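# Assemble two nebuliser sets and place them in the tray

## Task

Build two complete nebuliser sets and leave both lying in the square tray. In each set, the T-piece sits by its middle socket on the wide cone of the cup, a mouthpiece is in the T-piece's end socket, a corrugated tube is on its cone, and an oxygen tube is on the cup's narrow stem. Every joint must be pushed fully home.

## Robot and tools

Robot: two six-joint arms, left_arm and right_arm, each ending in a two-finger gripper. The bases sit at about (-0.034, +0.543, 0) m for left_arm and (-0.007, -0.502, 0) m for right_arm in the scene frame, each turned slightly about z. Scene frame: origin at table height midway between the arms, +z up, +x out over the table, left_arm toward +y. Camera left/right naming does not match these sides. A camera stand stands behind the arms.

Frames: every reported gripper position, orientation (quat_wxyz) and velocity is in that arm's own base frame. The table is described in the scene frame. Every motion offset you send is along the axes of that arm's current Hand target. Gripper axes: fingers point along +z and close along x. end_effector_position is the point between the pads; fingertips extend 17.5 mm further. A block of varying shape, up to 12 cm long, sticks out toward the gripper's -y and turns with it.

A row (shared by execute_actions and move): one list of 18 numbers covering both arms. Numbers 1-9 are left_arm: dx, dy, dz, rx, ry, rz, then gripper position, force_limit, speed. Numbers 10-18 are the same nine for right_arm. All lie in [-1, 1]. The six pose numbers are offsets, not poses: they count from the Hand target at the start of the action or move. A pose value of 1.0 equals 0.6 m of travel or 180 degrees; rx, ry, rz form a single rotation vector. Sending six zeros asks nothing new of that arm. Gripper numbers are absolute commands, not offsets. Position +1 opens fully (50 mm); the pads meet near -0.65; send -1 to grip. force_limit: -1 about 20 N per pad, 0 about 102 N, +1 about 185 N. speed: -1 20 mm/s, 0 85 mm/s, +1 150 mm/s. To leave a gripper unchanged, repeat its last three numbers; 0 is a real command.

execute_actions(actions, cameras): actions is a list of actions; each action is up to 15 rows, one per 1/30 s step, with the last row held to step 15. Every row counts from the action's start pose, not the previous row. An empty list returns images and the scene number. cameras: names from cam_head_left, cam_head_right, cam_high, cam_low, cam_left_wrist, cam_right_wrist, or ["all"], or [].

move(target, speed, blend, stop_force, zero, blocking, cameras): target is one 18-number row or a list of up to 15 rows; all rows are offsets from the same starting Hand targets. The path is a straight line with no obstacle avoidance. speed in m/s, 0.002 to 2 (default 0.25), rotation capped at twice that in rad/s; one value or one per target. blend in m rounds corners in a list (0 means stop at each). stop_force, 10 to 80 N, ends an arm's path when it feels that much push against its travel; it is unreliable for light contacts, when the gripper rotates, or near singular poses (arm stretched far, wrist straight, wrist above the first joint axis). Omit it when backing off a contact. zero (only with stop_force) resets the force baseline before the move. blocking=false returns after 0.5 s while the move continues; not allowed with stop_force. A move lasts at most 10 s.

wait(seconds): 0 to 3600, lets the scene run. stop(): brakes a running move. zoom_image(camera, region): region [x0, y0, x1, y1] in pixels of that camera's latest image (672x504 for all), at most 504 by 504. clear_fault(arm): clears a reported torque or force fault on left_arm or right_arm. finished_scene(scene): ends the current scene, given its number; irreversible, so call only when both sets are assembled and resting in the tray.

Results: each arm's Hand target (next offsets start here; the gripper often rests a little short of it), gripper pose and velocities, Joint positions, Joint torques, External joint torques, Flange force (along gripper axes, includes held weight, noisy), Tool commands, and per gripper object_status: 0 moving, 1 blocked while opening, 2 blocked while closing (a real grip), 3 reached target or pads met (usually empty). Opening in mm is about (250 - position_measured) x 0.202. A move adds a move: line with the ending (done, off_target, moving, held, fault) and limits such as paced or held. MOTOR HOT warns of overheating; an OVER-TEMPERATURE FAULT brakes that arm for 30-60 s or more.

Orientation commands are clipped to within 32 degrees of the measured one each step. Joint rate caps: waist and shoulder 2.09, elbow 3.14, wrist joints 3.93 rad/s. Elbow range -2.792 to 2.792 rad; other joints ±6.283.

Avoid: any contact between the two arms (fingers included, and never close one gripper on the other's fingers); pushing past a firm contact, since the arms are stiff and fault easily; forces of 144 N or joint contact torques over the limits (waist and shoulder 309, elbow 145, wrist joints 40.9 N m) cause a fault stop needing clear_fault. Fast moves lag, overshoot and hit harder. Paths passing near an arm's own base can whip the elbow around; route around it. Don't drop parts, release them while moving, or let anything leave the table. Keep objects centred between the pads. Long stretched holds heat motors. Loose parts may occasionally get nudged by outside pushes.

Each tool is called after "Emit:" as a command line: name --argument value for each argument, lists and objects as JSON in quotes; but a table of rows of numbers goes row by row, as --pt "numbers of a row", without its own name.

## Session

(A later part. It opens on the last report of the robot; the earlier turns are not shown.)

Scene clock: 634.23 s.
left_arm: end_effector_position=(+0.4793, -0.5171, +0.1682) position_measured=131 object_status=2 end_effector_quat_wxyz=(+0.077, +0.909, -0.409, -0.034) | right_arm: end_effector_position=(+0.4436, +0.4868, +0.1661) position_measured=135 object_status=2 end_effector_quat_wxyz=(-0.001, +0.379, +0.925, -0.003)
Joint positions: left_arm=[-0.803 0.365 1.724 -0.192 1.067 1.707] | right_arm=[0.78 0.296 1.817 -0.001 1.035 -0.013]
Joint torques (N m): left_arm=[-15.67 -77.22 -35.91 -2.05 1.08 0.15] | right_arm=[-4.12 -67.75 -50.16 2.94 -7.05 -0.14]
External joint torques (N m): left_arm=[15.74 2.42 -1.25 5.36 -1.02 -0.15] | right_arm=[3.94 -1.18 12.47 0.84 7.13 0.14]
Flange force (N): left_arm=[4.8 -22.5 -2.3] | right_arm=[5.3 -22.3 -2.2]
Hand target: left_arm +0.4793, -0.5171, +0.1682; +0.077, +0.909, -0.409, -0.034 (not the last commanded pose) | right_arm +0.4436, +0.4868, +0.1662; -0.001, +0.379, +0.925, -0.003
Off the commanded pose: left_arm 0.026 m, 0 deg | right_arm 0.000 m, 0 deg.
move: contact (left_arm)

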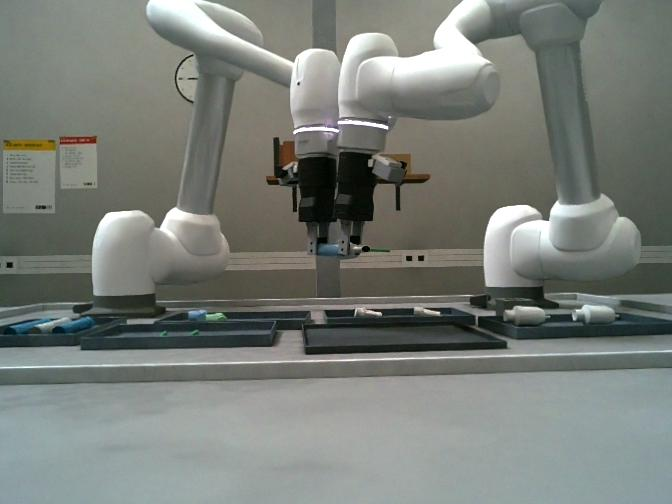

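Emit:
move --target '[0,-0.06,-0.0102,0,0,0,-1,0,-0.5,0,0,0,0,0,0,-1,-0.2,-0.5]' --speed 0.08 --cameras '["cam_low","cam_high","cam_head_left","cam_head_right"]'

Emit:
zoom_image --camera "cam_low" --region '[310, 230, 390, 260]'

Emit:
zoom_image --camera "cam_high" --region '[335, 130, 405, 180]'

Scene clock: 638.93 s.
left_arm: end_effector_position=(+0.5066, -0.4928, +0.1682) position_measured=131 object_status=2 end_effector_quat_wxyz=(+0.077, +0.909, -0.409, -0.034) | right_arm: end_effector_position=(+0.4436, +0.4868, +0.1662) position_measured=135 object_status=2 end_effector_quat_wxyz=(-0.001, +0.379, +0.925, -0.003)
Joint positions: left_arm=[-0.752 0.371 1.716 -0.191 1.078 1.756] | right_arm=[0.78 0.296 1.817 -0.001 1.035 -0.013]
Joint torques (N m): left_arm=[1.45 -77.75 -37.57 3.58 -0.32 -0.15] | right_arm=[-2.41 -67.43 -36.33 3.54 0.18 0.01]
External joint torques (N m): left_arm=[-1.35 2.34 0.23 -0.25 0.38 0.15] | right_arm=[2.5 -1.34 -1.27 0.23 -0.11 -0.01]
Flange force (N): left_arm=[3.2 0.9 1.7] | right_arm=[3.8 0.6 -2.1]
Hand target: left_arm +0.5066, -0.4928, +0.1682; +0.077, +0.909, -0.409, -0.034 | right_arm +0.4436, +0.4868, +0.1662; -0.001, +0.379, +0.925, -0.003
Off the commanded pose: left_arm 0.000 m, 0 deg | right_arm 0.000 m, 0 deg.
move: done
Images, in order (width x height): cam_head_left 672x504, cam_head_right 672x504, cam_high 672x504, cam_low 672x504.

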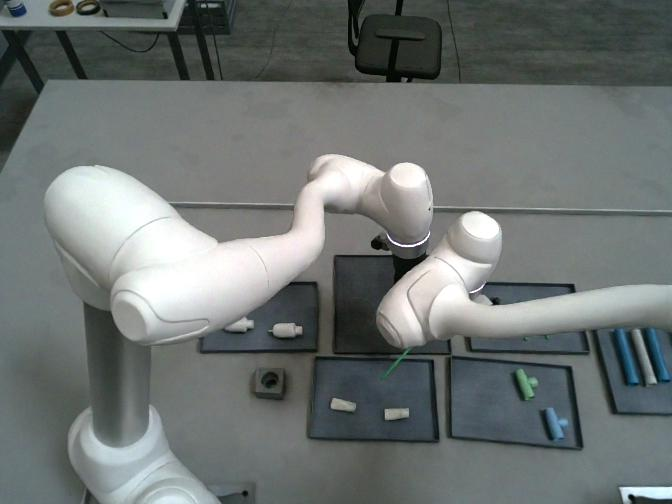

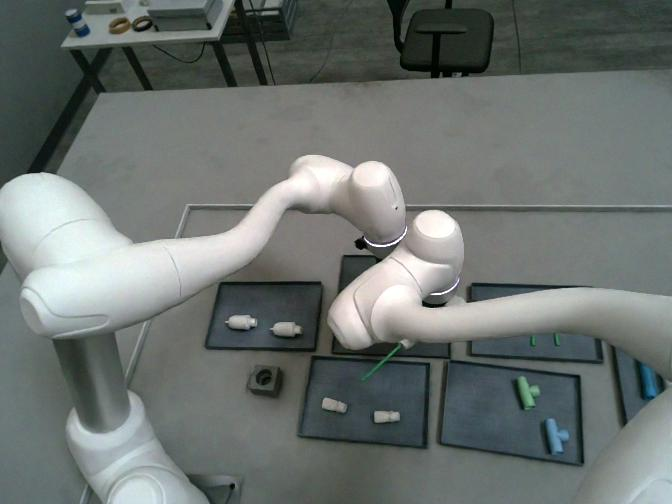

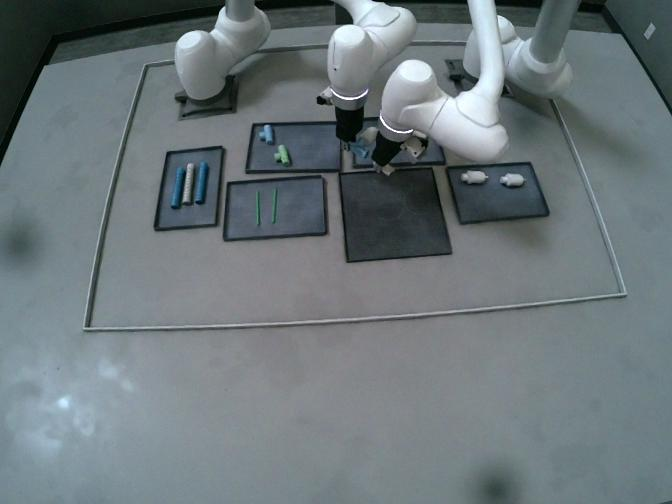

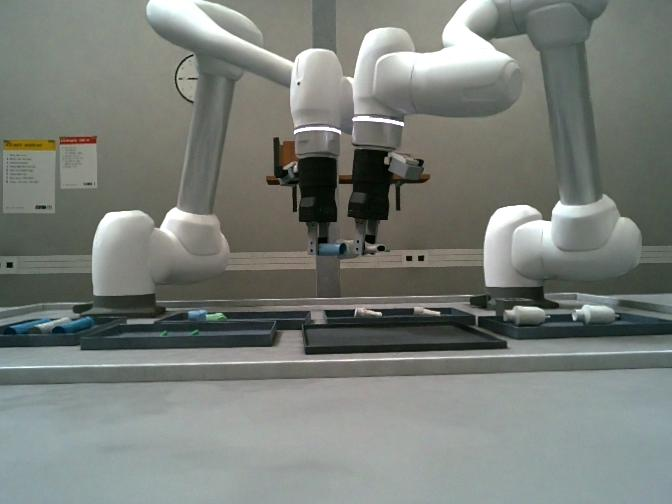

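Scaled by 6.300 from the camera's image (finer frame: 960x720).

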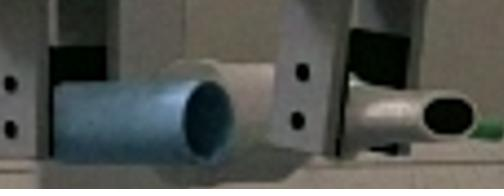

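Scaled by 7.200 from the camera's image (finer frame: 960x720).

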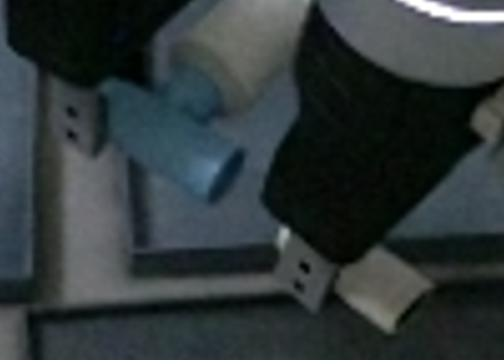

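Emit:
move --target '[0,0.0006,-0.0036,0,0,0,-1,0,-0.5,0,0,0,0,0,0.0111,-1,-0.2,-0.5]' --speed 0.04

Emit:
move --target '[0,0.115,0.0196,0,0,0,-1,0,-0.5,0,0,0,0,0,0,-1,-0.2,-0.5]' --speed 0.02 --stop_force 12

Scene clock: 646.83 s.
left_arm: end_effector_position=(+0.5066, -0.4928, +0.1704) position_measured=131 object_status=2 end_effector_quat_wxyz=(+0.077, +0.909, -0.409, -0.034) | right_arm: end_effector_position=(+0.4436, +0.4868, +0.1662) position_measured=135 object_status=2 end_effector_quat_wxyz=(-0.001, +0.395, +0.919, -0.003)
Joint positions: left_arm=[-0.752 0.369 1.714 -0.19 1.082 1.756] | right_arm=[0.78 0.296 1.817 -0.001 1.035 0.022]
Joint torques (N m): left_arm=[1.68 -77.92 -37.72 3.6 -0.37 -0.16] | right_arm=[-2.14 -67.86 -36.44 3.54 0.23 0.02]
External joint torques (N m): left_arm=[-1.53 2.61 0.32 -0.26 0.43 0.16] | right_arm=[1.93 -0.95 -1.2 0.22 -0.16 -0.02]
Flange force (N): left_arm=[3.4 1.1 2.0] | right_arm=[3.0 0.8 -1.6]
Hand target: left_arm +0.5066, -0.4928, +0.1704; +0.077, +0.909, -0.409, -0.034 | right_arm +0.4436, +0.4868, +0.1662; -0.001, +0.395, +0.919, -0.003
Off the commanded pose: left_arm 0.000 m, 0 deg | right_arm 0.000 m, 0 deg.
move: done

Scene clock: 649.60 s.
left_arm: end_effector_position=(+0.4740, -0.5218, +0.1704) position_measured=131 object_status=2 end_effector_quat_wxyz=(+0.077, +0.909, -0.409, -0.034) | right_arm: end_effector_position=(+0.4436, +0.4868, +0.1662) position_measured=135 object_status=2 end_effector_quat_wxyz=(-0.001, +0.395, +0.919, -0.003)
Joint positions: left_arm=[-0.813 0.362 1.724 -0.192 1.068 1.696] | right_arm=[0.78 0.296 1.817 -0.001 1.035 0.022]
Joint torques (N m): left_arm=[-10.06 -79.3 -36.65 -0.54 1.51 -0.06] | right_arm=[-6.16 -64.95 -43.93 2.55 -4.66 0.26]
External joint torques (N m): left_arm=[10.05 4.77 -0.67 3.87 -1.47 0.06] | right_arm=[6.13 -3.84 6.31 1.22 4.73 -0.26]
Flange force (N): left_arm=[7.0 -15.3 2.5] | right_arm=[7.8 -15.5 -5.8]
Hand target: left_arm +0.4740, -0.5218, +0.1704; +0.077, +0.909, -0.409, -0.034 (not the last commanded pose) | right_arm +0.4436, +0.4868, +0.1662; -0.001, +0.395, +0.919, -0.003
Off the commanded pose: left_arm 0.026 m, 0 deg | right_arm 0.000 m, 0 deg.
move: contact (left_arm)

Emit:
move --target '[0.0005,0.04,0.0072,0,0,0,-1,0,-0.5,0,0,0,0,0,0,-1,-0.2,-0.5]' --speed 0.012 --stop_force 20

Emit:
move --target '[0,0.03,0.0051,0,0,0,-1,0,-0.5,0,0,0,0,0,0,-1,-0.2,-0.5]' --speed 0.012 --stop_force 20

Emit:
move --target '[0,-0.0105,-0.0018,0,0,0,-1,0,-0.5,0,0,0,0,0,0,-1,-0.2,-0.5]' --speed 0.02

Scene clock: 656.37 s.
left_arm: end_effector_position=(+0.4727, -0.5232, +0.1704) position_measured=131 object_status=2 end_effector_quat_wxyz=(+0.077, +0.909, -0.408, -0.034) | right_arm: end_effector_position=(+0.4436, +0.4868, +0.1662) position_measured=135 object_status=2 end_effector_quat_wxyz=(-0.001, +0.395, +0.919, -0.003)
Joint positions: left_arm=[-0.816 0.362 1.724 -0.192 1.068 1.693] | right_arm=[0.78 0.296 1.817 -0.001 1.035 0.022]
Joint torques (N m): left_arm=[-28.9 -79.4 -38.36 -7.37 1.26 -0.31] | right_arm=[-4.5 -64.95 -59.52 3.29 -12.86 0.23]
External joint torques (N m): left_arm=[28.92 5.19 1.16 10.69 -1.22 0.31] | right_arm=[4.16 -4.2 21.71 0.49 12.93 -0.23]
Flange force (N): left_arm=[3.7 -42.1 -1.6] | right_arm=[2.9 -41.7 -6.5]
Hand target: left_arm +0.4727, -0.5232, +0.1704; +0.077, +0.909, -0.408, -0.034 (not the last commanded pose) | right_arm +0.4436, +0.4868, +0.1662; -0.001, +0.395, +0.919, -0.003
Off the commanded pose: left_arm 0.022 m, 0 deg | right_arm 0.000 m, 0 deg.
move: contact (left_arm)

Scene clock: 657.10 s.
left_arm: end_effector_position=(+0.4714, -0.5242, +0.1704) position_measured=131 object_status=2 end_effector_quat_wxyz=(+0.077, +0.909, -0.408, -0.034) | right_arm: end_effector_position=(+0.4436, +0.4868, +0.1662) position_measured=135 object_status=2 end_effector_quat_wxyz=(-0.001, +0.395, +0.919, -0.003)
Joint positions: left_arm=[-0.818 0.362 1.724 -0.192 1.067 1.691] | right_arm=[0.78 0.296 1.817 -0.001 1.035 0.022]
Joint torques (N m): left_arm=[-47.79 -78.8 -39.63 -14.19 1.27 -0.54] | right_arm=[-4.05 -65.02 -75.04 3.94 -21.15 0.26]
External joint torques (N m): left_arm=[47.38 4.63 2.32 17.5 -1.23 0.54] | right_arm=[3.96 -3.98 37.38 -0.16 21.22 -0.26]
Flange force (N): left_arm=[0.3 -68.1 -6.6] | right_arm=[0.6 -67.7 -6.6]
Hand target: left_arm +0.4714, -0.5242, +0.1704; +0.077, +0.909, -0.408, -0.034 (not the last commanded pose) | right_arm +0.4436, +0.4868, +0.1662; -0.001, +0.395, +0.919, -0.003
Off the commanded pose: left_arm 0.017 m, 0 deg | right_arm 0.000 m, 0 deg.
move: contact (left_arm)

Scene clock: 657.67 s.
left_arm: end_effector_position=(+0.4762, -0.5200, +0.1704) position_measured=131 object_status=2 end_effector_quat_wxyz=(+0.077, +0.909, -0.408, -0.034) | right_arm: end_effector_position=(+0.4438, +0.4870, +0.1664) position_measured=135 object_status=2 end_effector_quat_wxyz=(-0.001, +0.395, +0.919, -0.003)
Joint positions: left_arm=[-0.809 0.363 1.723 -0.192 1.069 1.7] | right_arm=[0.78 0.296 1.817 -0.001 1.035 0.022]
Joint torques (N m): left_arm=[2.74 -78.87 -37.44 3.85 0.29 -0.09] | right_arm=[-3.62 -66.1 -34.8 3.04 0.58 0.1]
External joint torques (N m): left_arm=[-2.72 4.55 0.15 -0.53 -0.25 0.08] | right_arm=[3.55 -2.8 -2.91 0.73 -0.51 -0.1]
Flange force (N): left_arm=[6.1 2.5 4.8] | right_arm=[5.3 1.3 -4.1]
Hand target: left_arm +0.4762, -0.5200, +0.1704; +0.077, +0.909, -0.408, -0.034 | right_arm +0.4436, +0.4868, +0.1662; -0.001, +0.395, +0.919, -0.003
Off the commanded pose: left_arm 0.000 m, 0 deg | right_arm 0.000 m, 0 deg.
move: done

Emit:
move --target '[0,0.03,0.0051,0,0,0,-1,0,-0.5,0,0,0,0,0,0,-1,-0.2,-0.5]' --speed 0.012 --stop_force 20 --cameras '["cam_low","cam_high","cam_right_wrist"]'

Emit:
zoom_image --camera "cam_low" --region '[310, 230, 370, 260]'

Emit:
zoom_image --camera "cam_high" --region '[335, 130, 395, 175]'

Scene clock: 665.87 s.
left_arm: end_effector_position=(+0.4732, -0.5227, +0.1703) position_measured=131 object_status=2 end_effector_quat_wxyz=(+0.077, +0.909, -0.408, -0.034) | right_arm: end_effector_position=(+0.4436, +0.4868, +0.1661) position_measured=135 object_status=2 end_effector_quat_wxyz=(-0.001, +0.395, +0.919, -0.003)
Joint positions: left_arm=[-0.815 0.362 1.724 -0.192 1.068 1.694] | right_arm=[0.78 0.296 1.817 -0.001 1.035 0.022]
Joint torques (N m): left_arm=[-18.37 -78.9 -38.07 -3.57 0.84 -0.28] | right_arm=[-4.17 -65.29 -51.03 3.27 -8.26 0.24]
External joint torques (N m): left_arm=[18.66 4.32 0.76 6.9 -0.8 0.28] | right_arm=[3.83 -3.84 13.26 0.5 8.34 -0.24]
Flange force (N): left_arm=[3.7 -27.5 -0.2] | right_arm=[3.5 -27.1 -5.8]
Hand target: left_arm +0.4732, -0.5227, +0.1703; +0.077, +0.909, -0.408, -0.034 (not the last commanded pose) | right_arm +0.4436, +0.4868, +0.1662; -0.001, +0.395, +0.919, -0.003
Off the commanded pose: left_arm 0.014 m, 0 deg | right_arm 0.000 m, 0 deg.
move: contact (left_arm)
Images, in order (width x height): cam_high 672x504, cam_low 672x504, cam_right_wrist 672x504.

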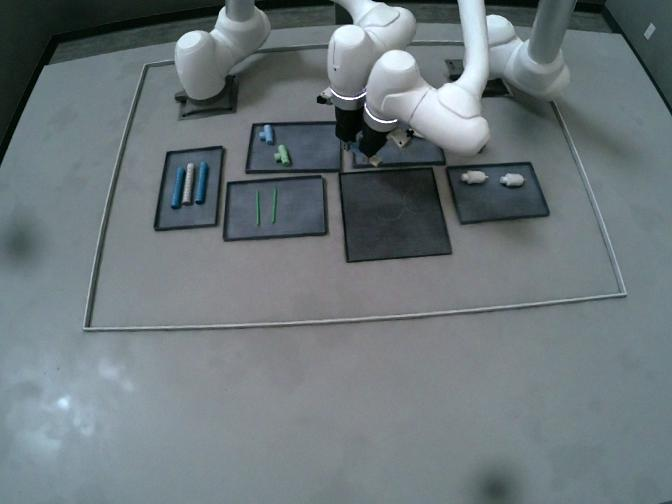

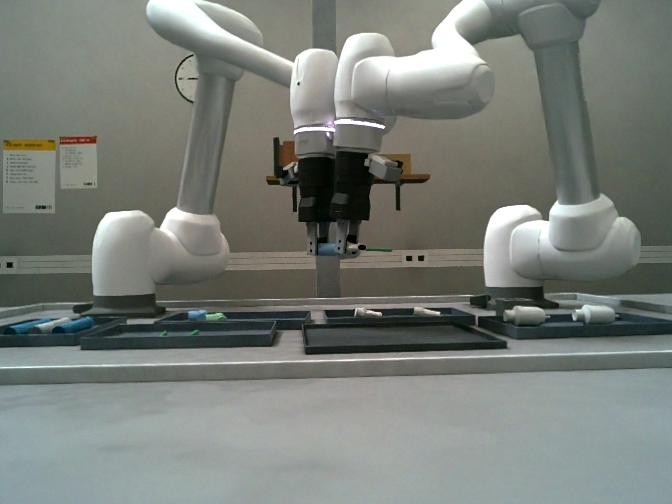

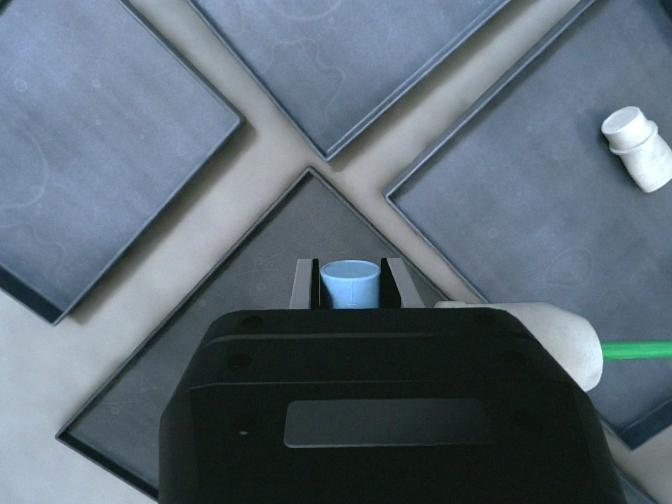

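Scaled by 8.400 from the camera's image (finer frame: 960x720).

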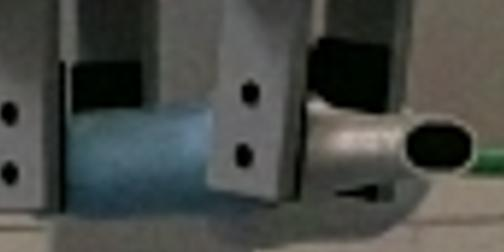

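Scaled by 8.400 from the camera's image (finer frame: 960x720).

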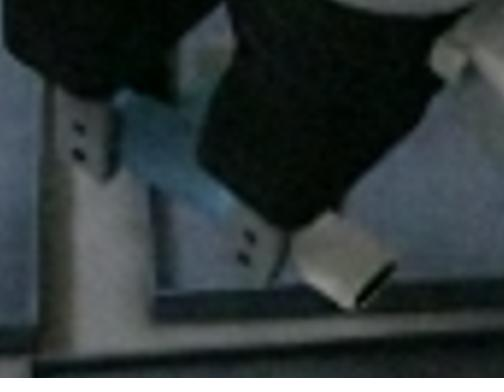

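Emit:
move --target '[0,0.04,0.0068,0,0,0,-1,0,-0.5,0,0,0,0,0,0,-1,-0.2,-0.5]' --speed 0.012 --stop_force 40

Emit:
move --target '[0,0.03,0.0051,0,0,0,-1,0,-0.5,0,0,0,0,0,0,-1,-0.2,-0.5]' --speed 0.01 --stop_force 22

Emit:
move --target '[0,-0.0115,-0.0020,0,0,0,-1,0,-0.5,0,0,0,0,0,0,-1,-0.2,-0.5]' --speed 0.02

Scene clock: 671.60 s.
left_arm: end_effector_position=(+0.4711, -0.5245, +0.1703) position_measured=131 object_status=2 end_effector_quat_wxyz=(+0.076, +0.909, -0.408, -0.034) | right_arm: end_effector_position=(+0.4436, +0.4868, +0.1662) position_measured=135 object_status=2 end_effector_quat_wxyz=(-0.001, +0.395, +0.919, -0.003)
Joint positions: left_arm=[-0.819 0.362 1.724 -0.191 1.067 1.69] | right_arm=[0.78 0.296 1.817 -0.001 1.035 0.022]
Joint torques (N m): left_arm=[-52.93 -78.71 -40.07 -16 1.04 -0.66] | right_arm=[-3.51 -65.46 -79.59 4.24 -23.36 0.3]
External joint torques (N m): left_arm=[52.81 4.21 2.68 19.33 -1 0.66] | right_arm=[3.35 -3.49 41.9 -0.47 23.43 -0.3]
Flange force (N): left_arm=[-0.9 -75.8 -8.5] | right_arm=[-0.9 -74.6 -5.9]
Hand target: left_arm +0.4711, -0.5245, +0.1703; +0.076, +0.909, -0.408, -0.034 (not the last commanded pose) | right_arm +0.4436, +0.4868, +0.1662; -0.001, +0.395, +0.919, -0.003
Off the commanded pose: left_arm 0.022 m, 0 deg | right_arm 0.000 m, 0 deg.
move: contact (left_arm)

Scene clock: 672.93 s.
left_arm: end_effector_position=(+0.4687, -0.5267, +0.1703) position_measured=131 object_status=2 end_effector_quat_wxyz=(+0.076, +0.909, -0.408, -0.034) | right_arm: end_effector_position=(+0.4436, +0.4868, +0.1662) position_measured=135 object_status=2 end_effector_quat_wxyz=(-0.001, +0.395, +0.919, -0.003)
Joint positions: left_arm=[-0.824 0.362 1.725 -0.192 1.066 1.685] | right_arm=[0.78 0.296 1.817 -0.001 1.035 0.022]
Joint torques (N m): left_arm=[-41.64 -79.05 -35.19 -11.18 3.25 0.2] | right_arm=[-8.53 -65.46 -69.5 1.86 -18.16 0.09]
External joint torques (N m): left_arm=[42.02 4.78 -2 14.51 -3.22 -0.21] | right_arm=[8.67 -3.94 31.72 1.92 18.23 -0.09]
Flange force (N): left_arm=[8.7 -59.6 -5.2] | right_arm=[8.7 -58.3 -6.5]
Hand target: left_arm +0.4687, -0.5268, +0.1703; +0.076, +0.909, -0.408, -0.034 (not the last commanded pose) | right_arm +0.4436, +0.4868, +0.1662; -0.001, +0.395, +0.919, -0.003
Off the commanded pose: left_arm 0.015 m, 0 deg | right_arm 0.000 m, 0 deg.
move: held (left_arm; a check stopped the path); limits=held
pose unreachable (left arm): on one or more control steps of this call, first in action 0 (counted from 0), this arm could not follow its commanded pose, so it was not sent that pose on those steps. It may still have moved: this result reports where it is.
cause: moving toward the commanded pose would bring a part of the arm too close to another arm (a part of this arm just beyond joint 5 (wrist pitch) and a part of the right arm just beyond its joint 5 (wrist pitch), along the way the arms are being sent, or toward where that arm still pushes).

Scene clock: 673.53 s.
left_arm: end_effector_position=(+0.4740, -0.5220, +0.1704) position_measured=131 object_status=2 end_effector_quat_wxyz=(+0.076, +0.909, -0.408, -0.034) | right_arm: end_effector_position=(+0.4436, +0.4868, +0.1663) position_measured=135 object_status=2 end_effector_quat_wxyz=(-0.001, +0.395, +0.919, -0.003)
Joint positions: left_arm=[-0.814 0.362 1.723 -0.191 1.068 1.695] | right_arm=[0.78 0.296 1.817 -0.001 1.035 0.022]
Joint torques (N m): left_arm=[14.93 -79.18 -37.12 8.36 0.16 -0.01] | right_arm=[-3.61 -65.94 -24.29 2.72 6.35 0.15]
External joint torques (N m): left_arm=[-15.3 5.04 -0.14 -5.06 -0.12 0.01] | right_arm=[3.63 -3.31 -13.62 1.07 -6.29 -0.15]
Flange force (N): left_arm=[7.7 20.1 8.5] | right_arm=[6.7 18.5 -4.2]
Hand target: left_arm +0.4739, -0.5221, +0.1703; +0.076, +0.909, -0.408, -0.034 | right_arm +0.4436, +0.4868, +0.1662; -0.001, +0.395, +0.919, -0.003
Off the commanded pose: left_arm 0.000 m, 0 deg | right_arm 0.000 m, 0 deg.
move: done

Emit:
move --target '[0,-0.0033,-0.0006,0,0,0,-1,0,-0.5,0,0,0,0,0,0,-1,-0.2,-0.5]' --speed 0.02 --cameras '["cam_low","cam_left_wrist","cam_right_wrist"]'

Emit:
zoom_image --camera "cam_low" --region '[310, 230, 370, 260]'

Scene clock: 677.60 s.
left_arm: end_effector_position=(+0.4754, -0.5208, +0.1704) position_measured=131 object_status=2 end_effector_quat_wxyz=(+0.076, +0.909, -0.408, -0.034) | right_arm: end_effector_position=(+0.4435, +0.4867, +0.1661) position_measured=135 object_status=2 end_effector_quat_wxyz=(-0.001, +0.395, +0.919, -0.003)
Joint positions: left_arm=[-0.811 0.363 1.723 -0.191 1.069 1.697] | right_arm=[0.78 0.296 1.817 -0.001 1.035 0.022]
Joint torques (N m): left_arm=[2.63 -78.56 -37.19 3.76 0.41 -0.09] | right_arm=[-4.18 -66.02 -34.73 2.96 0.5 0.15]
External joint torques (N m): left_arm=[-2.62 4.22 -0.05 -0.44 -0.36 0.09] | right_arm=[4.09 -2.35 -2.88 0.82 -0.43 -0.15]
Flange force (N): left_arm=[5.9 2.5 4.5] | right_arm=[6.1 1.9 -3.9]
Hand target: left_arm +0.4754, -0.5208, +0.1704; +0.076, +0.909, -0.408, -0.034 | right_arm +0.4436, +0.4868, +0.1662; -0.001, +0.395, +0.919, -0.003
Off the commanded pose: left_arm 0.000 m, 0 deg | right_arm 0.000 m, 0 deg.
move: done

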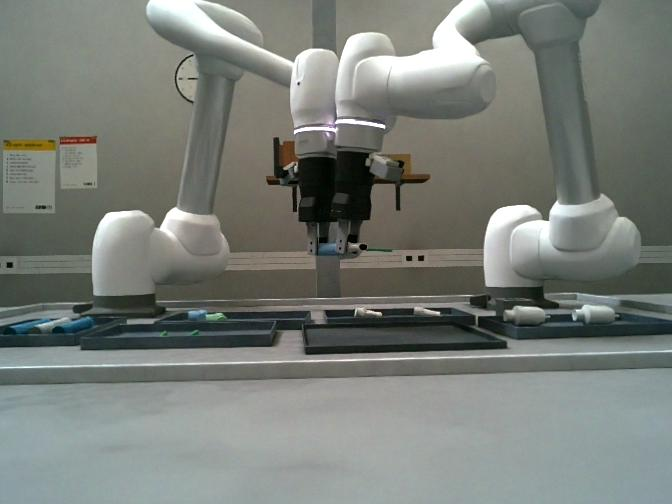

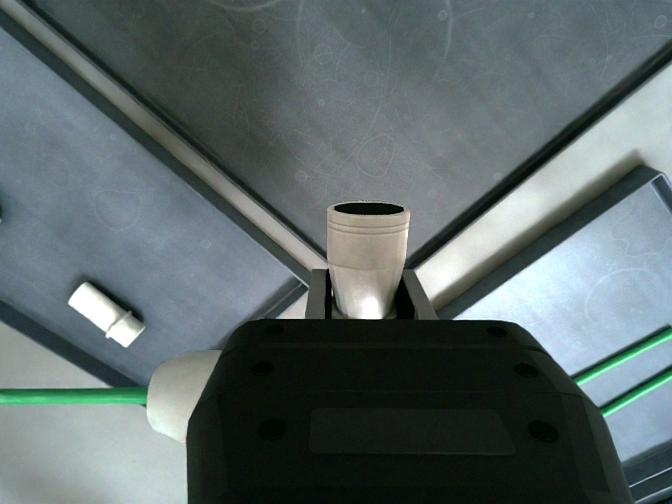

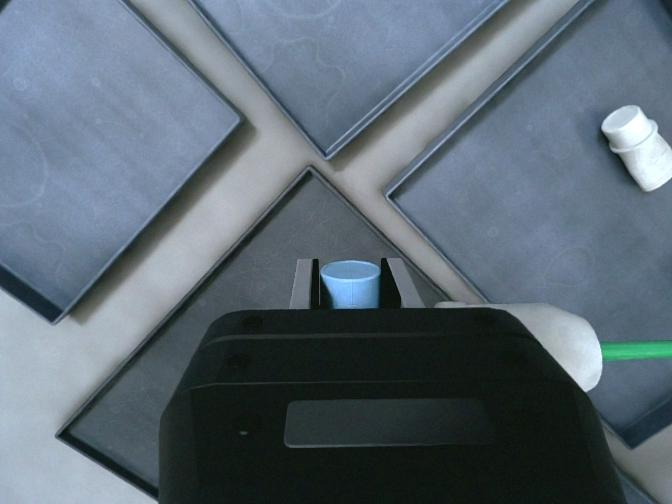

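Scaled by 8.400 from the camera's image (finer frame: 960x720).

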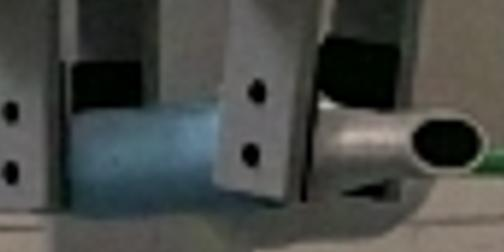

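Emit:
move --target '[0,0.03,0.0051,0,0,0,-1,0,-0.5,0,0,0,0,0,0,-1,-0.2,-0.5]' --speed 0.012 --stop_force 30

Emit:
move --target '[0,-0.004,-0.0007,0,0,0,-1,0,-0.5,0,0,0,0,0,0,-1,-0.2,-0.5]' --speed 0.02

Emit:
move --pt "0 0 0 0 0 0 0.3 0 -0.5 0 0 0 0 0 0 -1 -0.2 -0.5" --pt "0 -0.0197 -0.0034 -0.0667 0 0 0.3 0 -0.5 0 0 0 0 0 0 -1 -0.2 -0.5" --speed 0.05 --cameras '["cam_low","cam_high","cam_left_wrist"]'

Emit:
zoom_image --camera "cam_low" --region '[310, 220, 390, 260]'

Scene clock: 723.47 s.
left_arm: end_effector_position=(+0.4728, -0.5231, +0.1703) position_measured=131 object_status=2 end_effector_quat_wxyz=(+0.076, +0.909, -0.408, -0.034) | right_arm: end_effector_position=(+0.4436, +0.4868, +0.1662) position_measured=135 object_status=2 end_effector_quat_wxyz=(-0.001, +0.395, +0.919, -0.003)
Joint positions: left_arm=[-0.816 0.362 1.724 -0.191 1.068 1.692] | right_arm=[0.78 0.296 1.817 -0.001 1.035 0.022]
Joint torques (N m): left_arm=[-25.27 -78.29 -38.92 -6.1 0.4 -0.49] | right_arm=[-3.05 -66.07 -57.47 3.88 -11.39 0.28]
External joint torques (N m): left_arm=[25.42 4.07 1.53 9.44 -0.37 0.49] | right_arm=[2.99 -3.18 19.7 -0.1 11.46 -0.28]
Flange force (N): left_arm=[1.9 -37.2 -2.5] | right_arm=[1.4 -37.1 -4.9]
Hand target: left_arm +0.4728, -0.5231, +0.1703; +0.076, +0.909, -0.408, -0.034 (not the last commanded pose) | right_arm +0.4436, +0.4868, +0.1662; -0.001, +0.395, +0.919, -0.003
Off the commanded pose: left_arm 0.015 m, 0 deg | right_arm 0.000 m, 0 deg.
move: contact (left_arm)

Scene clock: 723.97 s.
left_arm: end_effector_position=(+0.4746, -0.5215, +0.1703) position_measured=131 object_status=2 end_effector_quat_wxyz=(+0.076, +0.909, -0.408, -0.034) | right_arm: end_effector_position=(+0.4436, +0.4868, +0.1662) position_measured=135 object_status=2 end_effector_quat_wxyz=(-0.001, +0.395, +0.919, -0.003)
Joint positions: left_arm=[-0.813 0.363 1.723 -0.191 1.068 1.696] | right_arm=[0.78 0.296 1.817 -0.001 1.035 0.022]
Joint torques (N m): left_arm=[1.52 -79.43 -38.03 3.4 0.02 -0.17] | right_arm=[-3.27 -66 -35.39 3.31 0.23 0.17]
External joint torques (N m): left_arm=[-1.91 4.89 0.61 -0.08 0.03 0.17] | right_arm=[2.98 -3.26 -2.42 0.46 -0.16 -0.17]
Flange force (N): left_arm=[5.7 1.2 4.8] | right_arm=[4.3 -0.1 -4.7]
Hand target: left_arm +0.4747, -0.5215, +0.1703; +0.076, +0.909, -0.408, -0.034 | right_arm +0.4436, +0.4868, +0.1662; -0.001, +0.395, +0.919, -0.003
Off the commanded pose: left_arm 0.000 m, 0 deg | right_arm 0.000 m, 0 deg.
move: done

Scene clock: 726.87 s.
left_arm: end_effector_position=(+0.4836, -0.5135, +0.1703) position_measured=107 object_status=3 end_effector_quat_wxyz=(+0.171, +0.896, -0.402, -0.077) | right_arm: end_effector_position=(+0.4436, +0.4868, +0.1662) position_measured=135 object_status=2 end_effector_quat_wxyz=(-0.001, +0.395, +0.919, -0.003)
Joint positions: left_arm=[-0.714 0.389 1.718 -0.417 1.121 1.901] | right_arm=[0.78 0.296 1.817 -0.001 1.035 0.022]
Joint torques (N m): left_arm=[1.48 -78.75 -36.34 2.81 -0.11 -0.12] | right_arm=[-2.05 -67.39 -36.48 3.53 0.24 0.04]
External joint torques (N m): left_arm=[-1.43 3.09 0.33 -0.3 0.44 0.12] | right_arm=[1.89 -1.51 -1.16 0.24 -0.16 -0.04]
Flange force (N): left_arm=[4.0 0.1 2.6] | right_arm=[2.8 0.0 -2.1]
Hand target: left_arm +0.4836, -0.5135, +0.1703; +0.171, +0.896, -0.402, -0.077 | right_arm +0.4436, +0.4868, +0.1662; -0.001, +0.395, +0.919, -0.003
Off the commanded pose: left_arm 0.000 m, 0 deg | right_arm 0.000 m, 0 deg.
move: done
Images, in order (width x height): cam_high 672x504, cam_low 672x504, cam_left_wrist 672x504.

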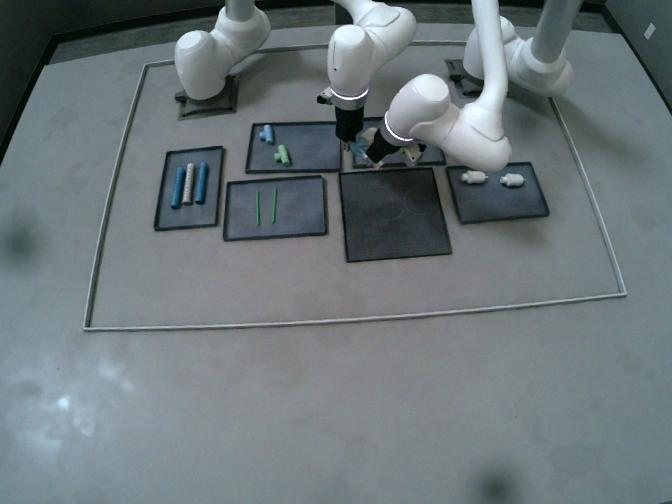

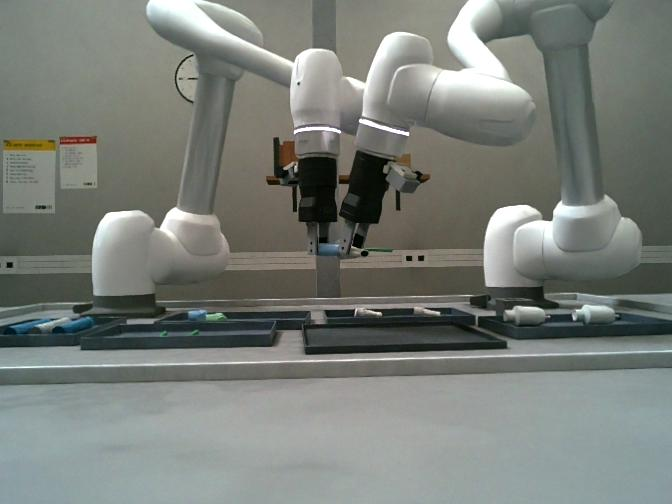

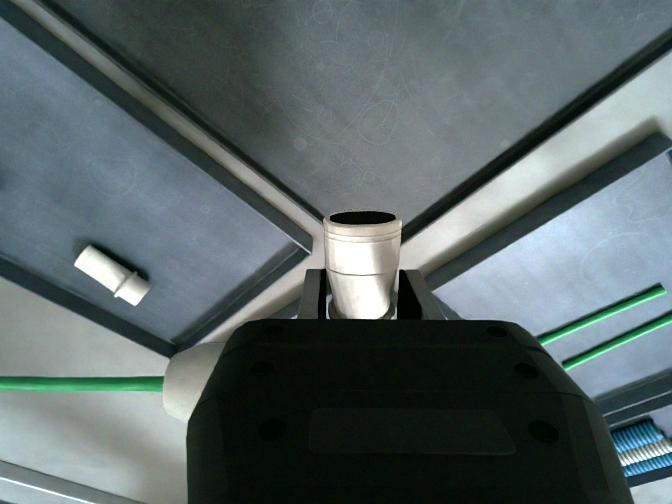

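Scaled by 6.300 from the camera's image (finer frame: 960x720).

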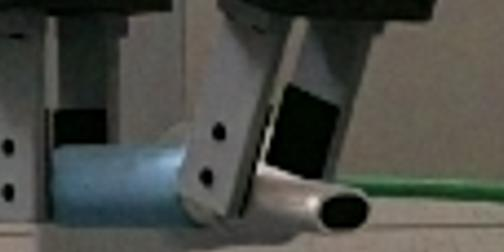

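Emit:
execute_actions --actions '[[[0,0,0,0,0,0,-1,0,-0.5,0,0,0,0,0,0,-1,-0.2,-0.5]],[[0,0,0,0,0,0,-1,0,-0.5,0,0,0,0,0,0,-1,-0.2,-0.5]]]'

Emit:
move --target '[0,0.0025,-0.0062,0.036,0,0,-1,0,-0.5,0,0,0,0,0,0,-1,-0.2,-0.5]' --speed 0.02 --cameras '["cam_low","cam_high"]'

Emit:
zoom_image --camera "cam_low" --region '[310, 220, 390, 260]'

Emit:
zoom_image --camera "cam_high" --region '[335, 130, 405, 180]'

Scene clock: 743.50 s.
left_arm: end_effector_position=(+0.4836, -0.5135, +0.1703) position_measured=129 object_status=2 end_effector_quat_wxyz=(+0.171, +0.896, -0.402, -0.077) | right_arm: end_effector_position=(+0.4436, +0.4868, +0.1662) position_measured=135 object_status=2 end_effector_quat_wxyz=(-0.001, +0.395, +0.919, -0.003)
Joint positions: left_arm=[-0.714 0.389 1.718 -0.417 1.121 1.901] | right_arm=[0.78 0.296 1.817 -0.001 1.035 0.022]
Joint torques (N m): left_arm=[1.69 -78.6 -36.22 2.86 0.03 -0.13] | right_arm=[-2.2 -67.7 -36.47 3.45 0.24 0.06]
External joint torques (N m): left_arm=[-2.07 2.57 -0.1 -0.36 0.3 0.13] | right_arm=[2.36 -1.83 -1.32 0.34 -0.17 -0.06]
External joint torques at the end of the 1st action: left_arm=[-1.42 2.54 0 -0.32 0.34 0.14] | right_arm=[2.41 -1.35 -1.33 0.26 -0.13 -0.05]
Flange force (N): left_arm=[4.2 1.1 2.4] | right_arm=[3.5 -0.2 -2.5]
Flange force at the end of the 1st action (N): left_arm=[3.9 0.3 2.1] | right_arm=[3.6 0.5 -2.1]
Hand target: left_arm +0.4836, -0.5135, +0.1703; +0.171, +0.896, -0.402, -0.077 | right_arm +0.4436, +0.4868, +0.1662; -0.001, +0.395, +0.919, -0.003
Off the commanded pose: left_arm 0.000 m, 0 deg | right_arm 0.000 m, 0 deg.

Scene clock: 746.60 s.
left_arm: end_effector_position=(+0.4836, -0.5135, +0.1743) position_measured=129 object_status=2 end_effector_quat_wxyz=(+0.120, +0.904, -0.406, -0.054) | right_arm: end_effector_position=(+0.4436, +0.4868, +0.1662) position_measured=135 object_status=2 end_effector_quat_wxyz=(-0.001, +0.395, +0.919, -0.003)
Joint positions: left_arm=[-0.757 0.37 1.716 -0.296 1.096 1.799] | right_arm=[0.78 0.296 1.817 -0.001 1.035 0.022]
Joint torques (N m): left_arm=[1.7 -77.64 -37.37 3.27 -0.13 -0.15] | right_arm=[-2.36 -67.34 -36.11 3.42 0.3 0.05]
External joint torques (N m): left_arm=[-1.62 2.27 0.15 -0.27 0.28 0.15] | right_arm=[2.06 -1.48 -1.58 0.34 -0.24 -0.05]
Flange force (N): left_arm=[3.2 1.1 2.0] | right_arm=[3.1 0.8 -2.3]
Hand target: left_arm +0.4836, -0.5135, +0.1743; +0.120, +0.904, -0.406, -0.054 | right_arm +0.4436, +0.4868, +0.1662; -0.001, +0.395, +0.919, -0.003
Off the commanded pose: left_arm 0.000 m, 0 deg | right_arm 0.000 m, 0 deg.
move: done
Images, in order (width x height): cam_high 672x504, cam_low 672x504.

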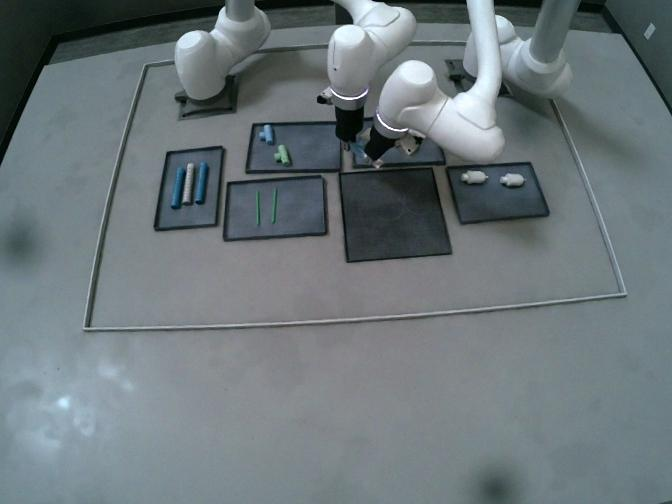

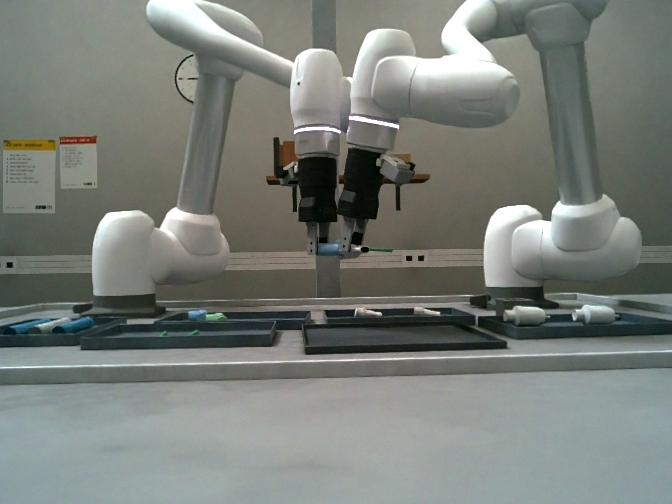

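Scaled by 6.300 from the camera's image (finer frame: 960x720).

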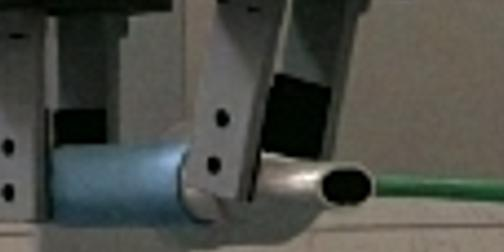

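Scaled by 7.200 from the camera's image (finer frame: 960x720).

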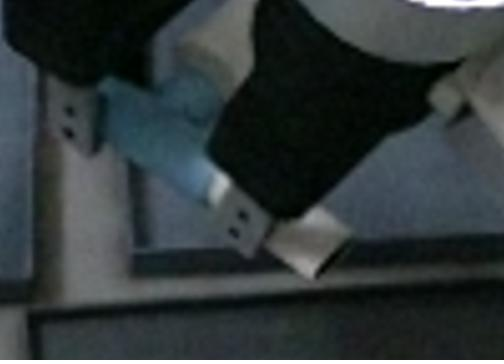

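Emit:
zoom_image --camera "cam_low" --region '[325, 235, 365, 260]'

Emit:
zoom_image --camera "cam_high" --region '[350, 140, 385, 168]'

Scaled by 12.600 from the camera's image (finer frame: 960x720).

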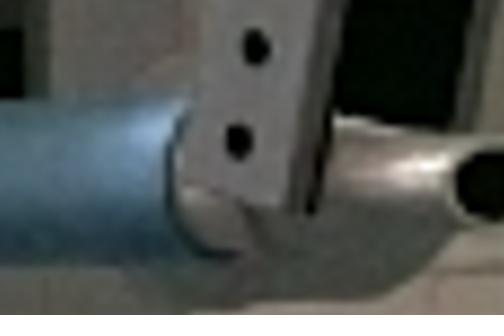

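Scaled by 14.400 from the camera's image (finer frame: 960x720).

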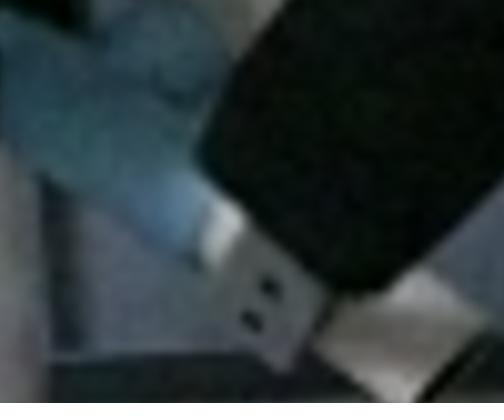

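Emit:
move --target '[0,0.048,0.0131,0,0,0,-1,0,-0.5,0,0,0,0,0,0,-1,-0.2,-0.5]' --speed 0.012 --stop_force 12

Emit:
move --target '[0,0.048,0.0131,0,0,0,-1,0,-0.5,0,0,0,0,0,0,-1,-0.2,-0.5]' --speed 0.012 --stop_force 20 --cameras '["cam_low","cam_high"]'

Emit:
zoom_image --camera "cam_low" --region '[325, 235, 365, 260]'

Emit:
zoom_image --camera "cam_high" --region '[345, 140, 395, 180]'

Scene clock: 758.83 s.
left_arm: end_effector_position=(+0.4763, -0.5201, +0.1743) position_measured=129 object_status=2 end_effector_quat_wxyz=(+0.120, +0.904, -0.406, -0.054) | right_arm: end_effector_position=(+0.4436, +0.4868, +0.1662) position_measured=135 object_status=2 end_effector_quat_wxyz=(-0.001, +0.395, +0.919, -0.003)
Joint positions: left_arm=[-0.771 0.369 1.719 -0.297 1.092 1.787] | right_arm=[0.78 0.296 1.817 -0.001 1.035 0.022]
Joint torques (N m): left_arm=[-7.72 -79.17 -36.52 0.06 1.41 0.08] | right_arm=[-4.47 -65.48 -42.33 2.8 -3.65 0.04]
External joint torques (N m): left_arm=[7.88 4.8 -0.43 2.92 -1.28 -0.08] | right_arm=[4.44 -3.9 4.54 0.98 3.72 -0.05]
Flange force (N): left_arm=[6.4 -12.5 1.6] | right_arm=[5.7 -12.6 -5.7]
Hand target: left_arm +0.4763, -0.5201, +0.1743; +0.120, +0.904, -0.406, -0.054 (not the last commanded pose) | right_arm +0.4436, +0.4868, +0.1662; -0.001, +0.395, +0.919, -0.003
Off the commanded pose: left_arm 0.020 m, 0 deg | right_arm 0.000 m, 0 deg.
move: contact (left_arm)

Scene clock: 759.73 s.
left_arm: end_effector_position=(+0.4733, -0.5227, +0.1743) position_measured=129 object_status=2 end_effector_quat_wxyz=(+0.120, +0.904, -0.406, -0.054) | right_arm: end_effector_position=(+0.4435, +0.4868, +0.1661) position_measured=135 object_status=2 end_effector_quat_wxyz=(-0.001, +0.395, +0.919, -0.003)
Joint positions: left_arm=[-0.777 0.368 1.72 -0.297 1.09 1.781] | right_arm=[0.78 0.296 1.817 -0.001 1.035 0.022]
Joint torques (N m): left_arm=[-26.34 -80.57 -35.57 -6.31 3.41 0.19] | right_arm=[-6.7 -64.64 -56.49 2.31 -11.58 -0.01]
External joint torques (N m): left_arm=[26.06 5.86 -1.57 9.29 -3.28 -0.19] | right_arm=[6.37 -4.53 18.76 1.45 11.66 0.01]
Flange force (N): left_arm=[8.0 -37.6 -3.8] | right_arm=[7.0 -37.2 -7.2]
Hand target: left_arm +0.4733, -0.5227, +0.1743; +0.120, +0.904, -0.406, -0.054 (not the last commanded pose) | right_arm +0.4436, +0.4868, +0.1662; -0.001, +0.395, +0.919, -0.003
Off the commanded pose: left_arm 0.026 m, 0 deg | right_arm 0.000 m, 0 deg.
move: contact (left_arm)
Images, in order (width x height): cam_high 672x504, cam_low 672x504.

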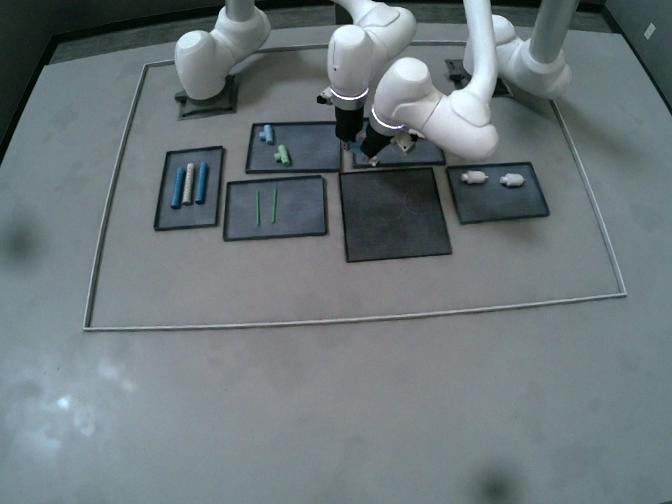

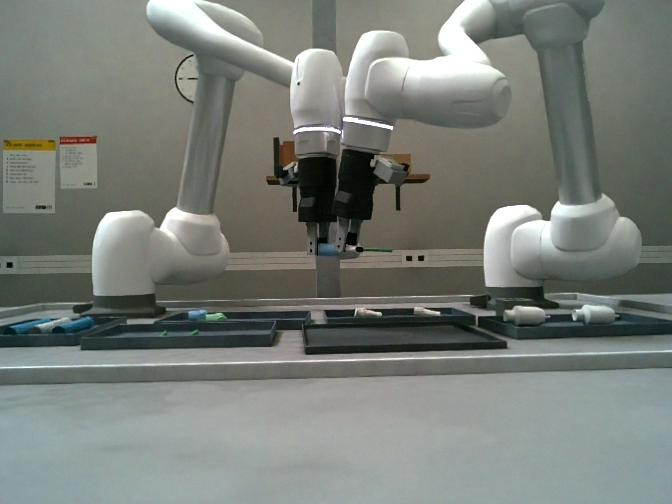

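Scaled by 12.600 from the camera's image (finer frame: 960x720).

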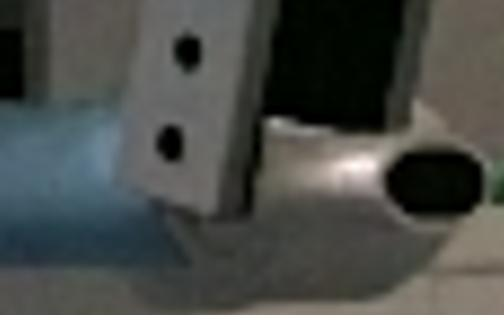

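Scaled by 10.080 from the camera's image (finer frame: 960x720).

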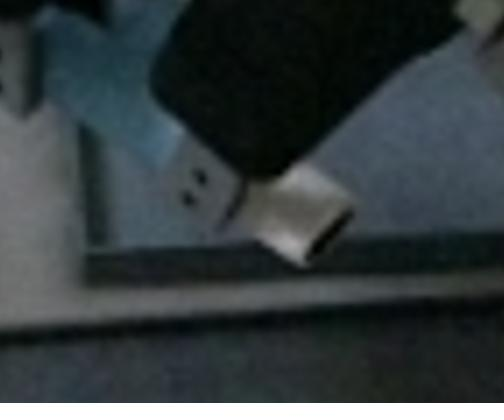

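Emit:
move --target '[0,0.048,0.0131,0,0,0,-1,0,-0.5,0,0,0,0,0,0,-1,-0.2,-0.5]' --speed 0.012 --stop_force 25

Emit:
move --target '[0,-0.0105,-0.0029,0,0,0,-1,0,-0.5,0,0,0,0,0,0,-1,-0.2,-0.5]' --speed 0.02 --cameras '["cam_low","cam_left_wrist"]'

Emit:
zoom_image --camera "cam_low" --region '[325, 235, 365, 260]'

Scene clock: 767.83 s.
left_arm: end_effector_position=(+0.4711, -0.5247, +0.1742) position_measured=129 object_status=2 end_effector_quat_wxyz=(+0.120, +0.904, -0.406, -0.053) | right_arm: end_effector_position=(+0.4436, +0.4868, +0.1662) position_measured=135 object_status=2 end_effector_quat_wxyz=(-0.001, +0.395, +0.919, -0.003)
Joint positions: left_arm=[-0.781 0.367 1.721 -0.297 1.089 1.777] | right_arm=[0.78 0.296 1.817 -0.001 1.035 0.022]
Joint torques (N m): left_arm=[-53.01 -79.94 -34.66 -15.53 5.45 0.18] | right_arm=[-7.92 -64.2 -78.15 2.23 -23.12 -0.03]
External joint torques (N m): left_arm=[52.62 5.91 -2.01 18.47 -5.31 -0.18] | right_arm=[7.57 -5.08 40.32 1.55 23.19 0.03]
Flange force (N): left_arm=[6.4 -73.9 -13.0] | right_arm=[6.1 -74.1 -8.3]
Hand target: left_arm +0.4711, -0.5247, +0.1742; +0.120, +0.904, -0.406, -0.053 (not the last commanded pose) | right_arm +0.4436, +0.4868, +0.1662; -0.001, +0.395, +0.919, -0.003
Off the commanded pose: left_arm 0.027 m, 0 deg | right_arm 0.000 m, 0 deg.
move: contact (left_arm)

Scene clock: 768.40 s.
left_arm: end_effector_position=(+0.4757, -0.5206, +0.1743) position_measured=129 object_status=2 end_effector_quat_wxyz=(+0.120, +0.904, -0.406, -0.054) | right_arm: end_effector_position=(+0.4440, +0.4872, +0.1665) position_measured=135 object_status=2 end_effector_quat_wxyz=(-0.001, +0.395, +0.919, -0.003) end_effector_velocity=(-0.001, +0.000, +0.001) end_effector_angular_velocity=(-0.003, +0.003, +0.000)
Joint positions: left_arm=[-0.772 0.368 1.719 -0.297 1.092 1.786] | right_arm=[0.78 0.296 1.817 -0.001 1.034 0.022]
Joint velocities: left_arm=[within noise] | right_arm=[0.001 -0.001 -0.001 0 0.005 0.001]
Joint torques (N m): left_arm=[35.13 -79.22 -37.61 14.95 -1.65 0.21] | right_arm=[-2.84 -66.24 -7.99 2.64 14.83 -0.03]
External joint torques (N m): left_arm=[-34.93 4.27 0.54 -11.95 1.79 -0.21] | right_arm=[2.56 -2.92 -29.84 1.13 -14.77 0.03]
Flange force (N): left_arm=[8.5 46.5 16.7] | right_arm=[7.4 46.3 -3.8]
Hand target: left_arm +0.4760, -0.5203, +0.1743; +0.120, +0.904, -0.406, -0.053 | right_arm +0.4436, +0.4868, +0.1662; -0.001, +0.395, +0.919, -0.003
Off the commanded pose: left_arm 0.000 m, 0 deg | right_arm 0.001 m, 0 deg.
move: done

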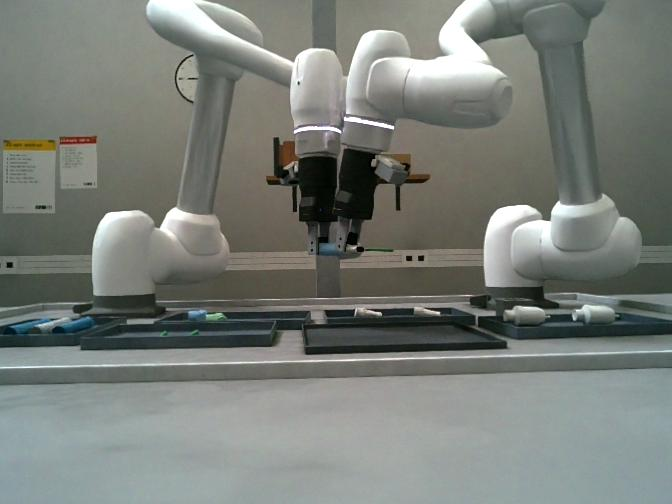

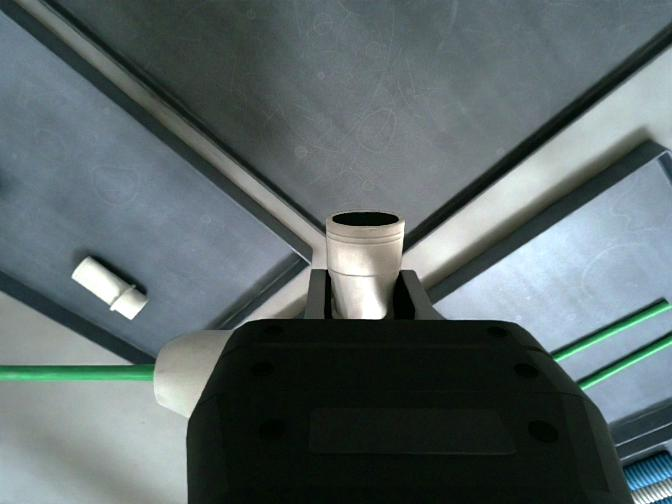

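Scaled by 12.600 from the camera's image (finer frame: 960x720).

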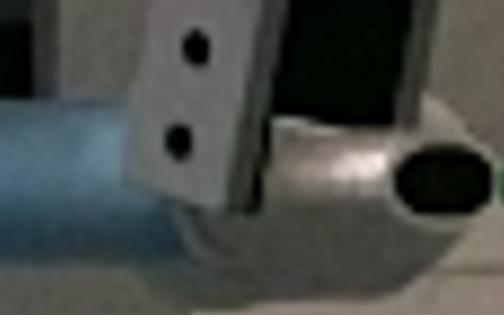

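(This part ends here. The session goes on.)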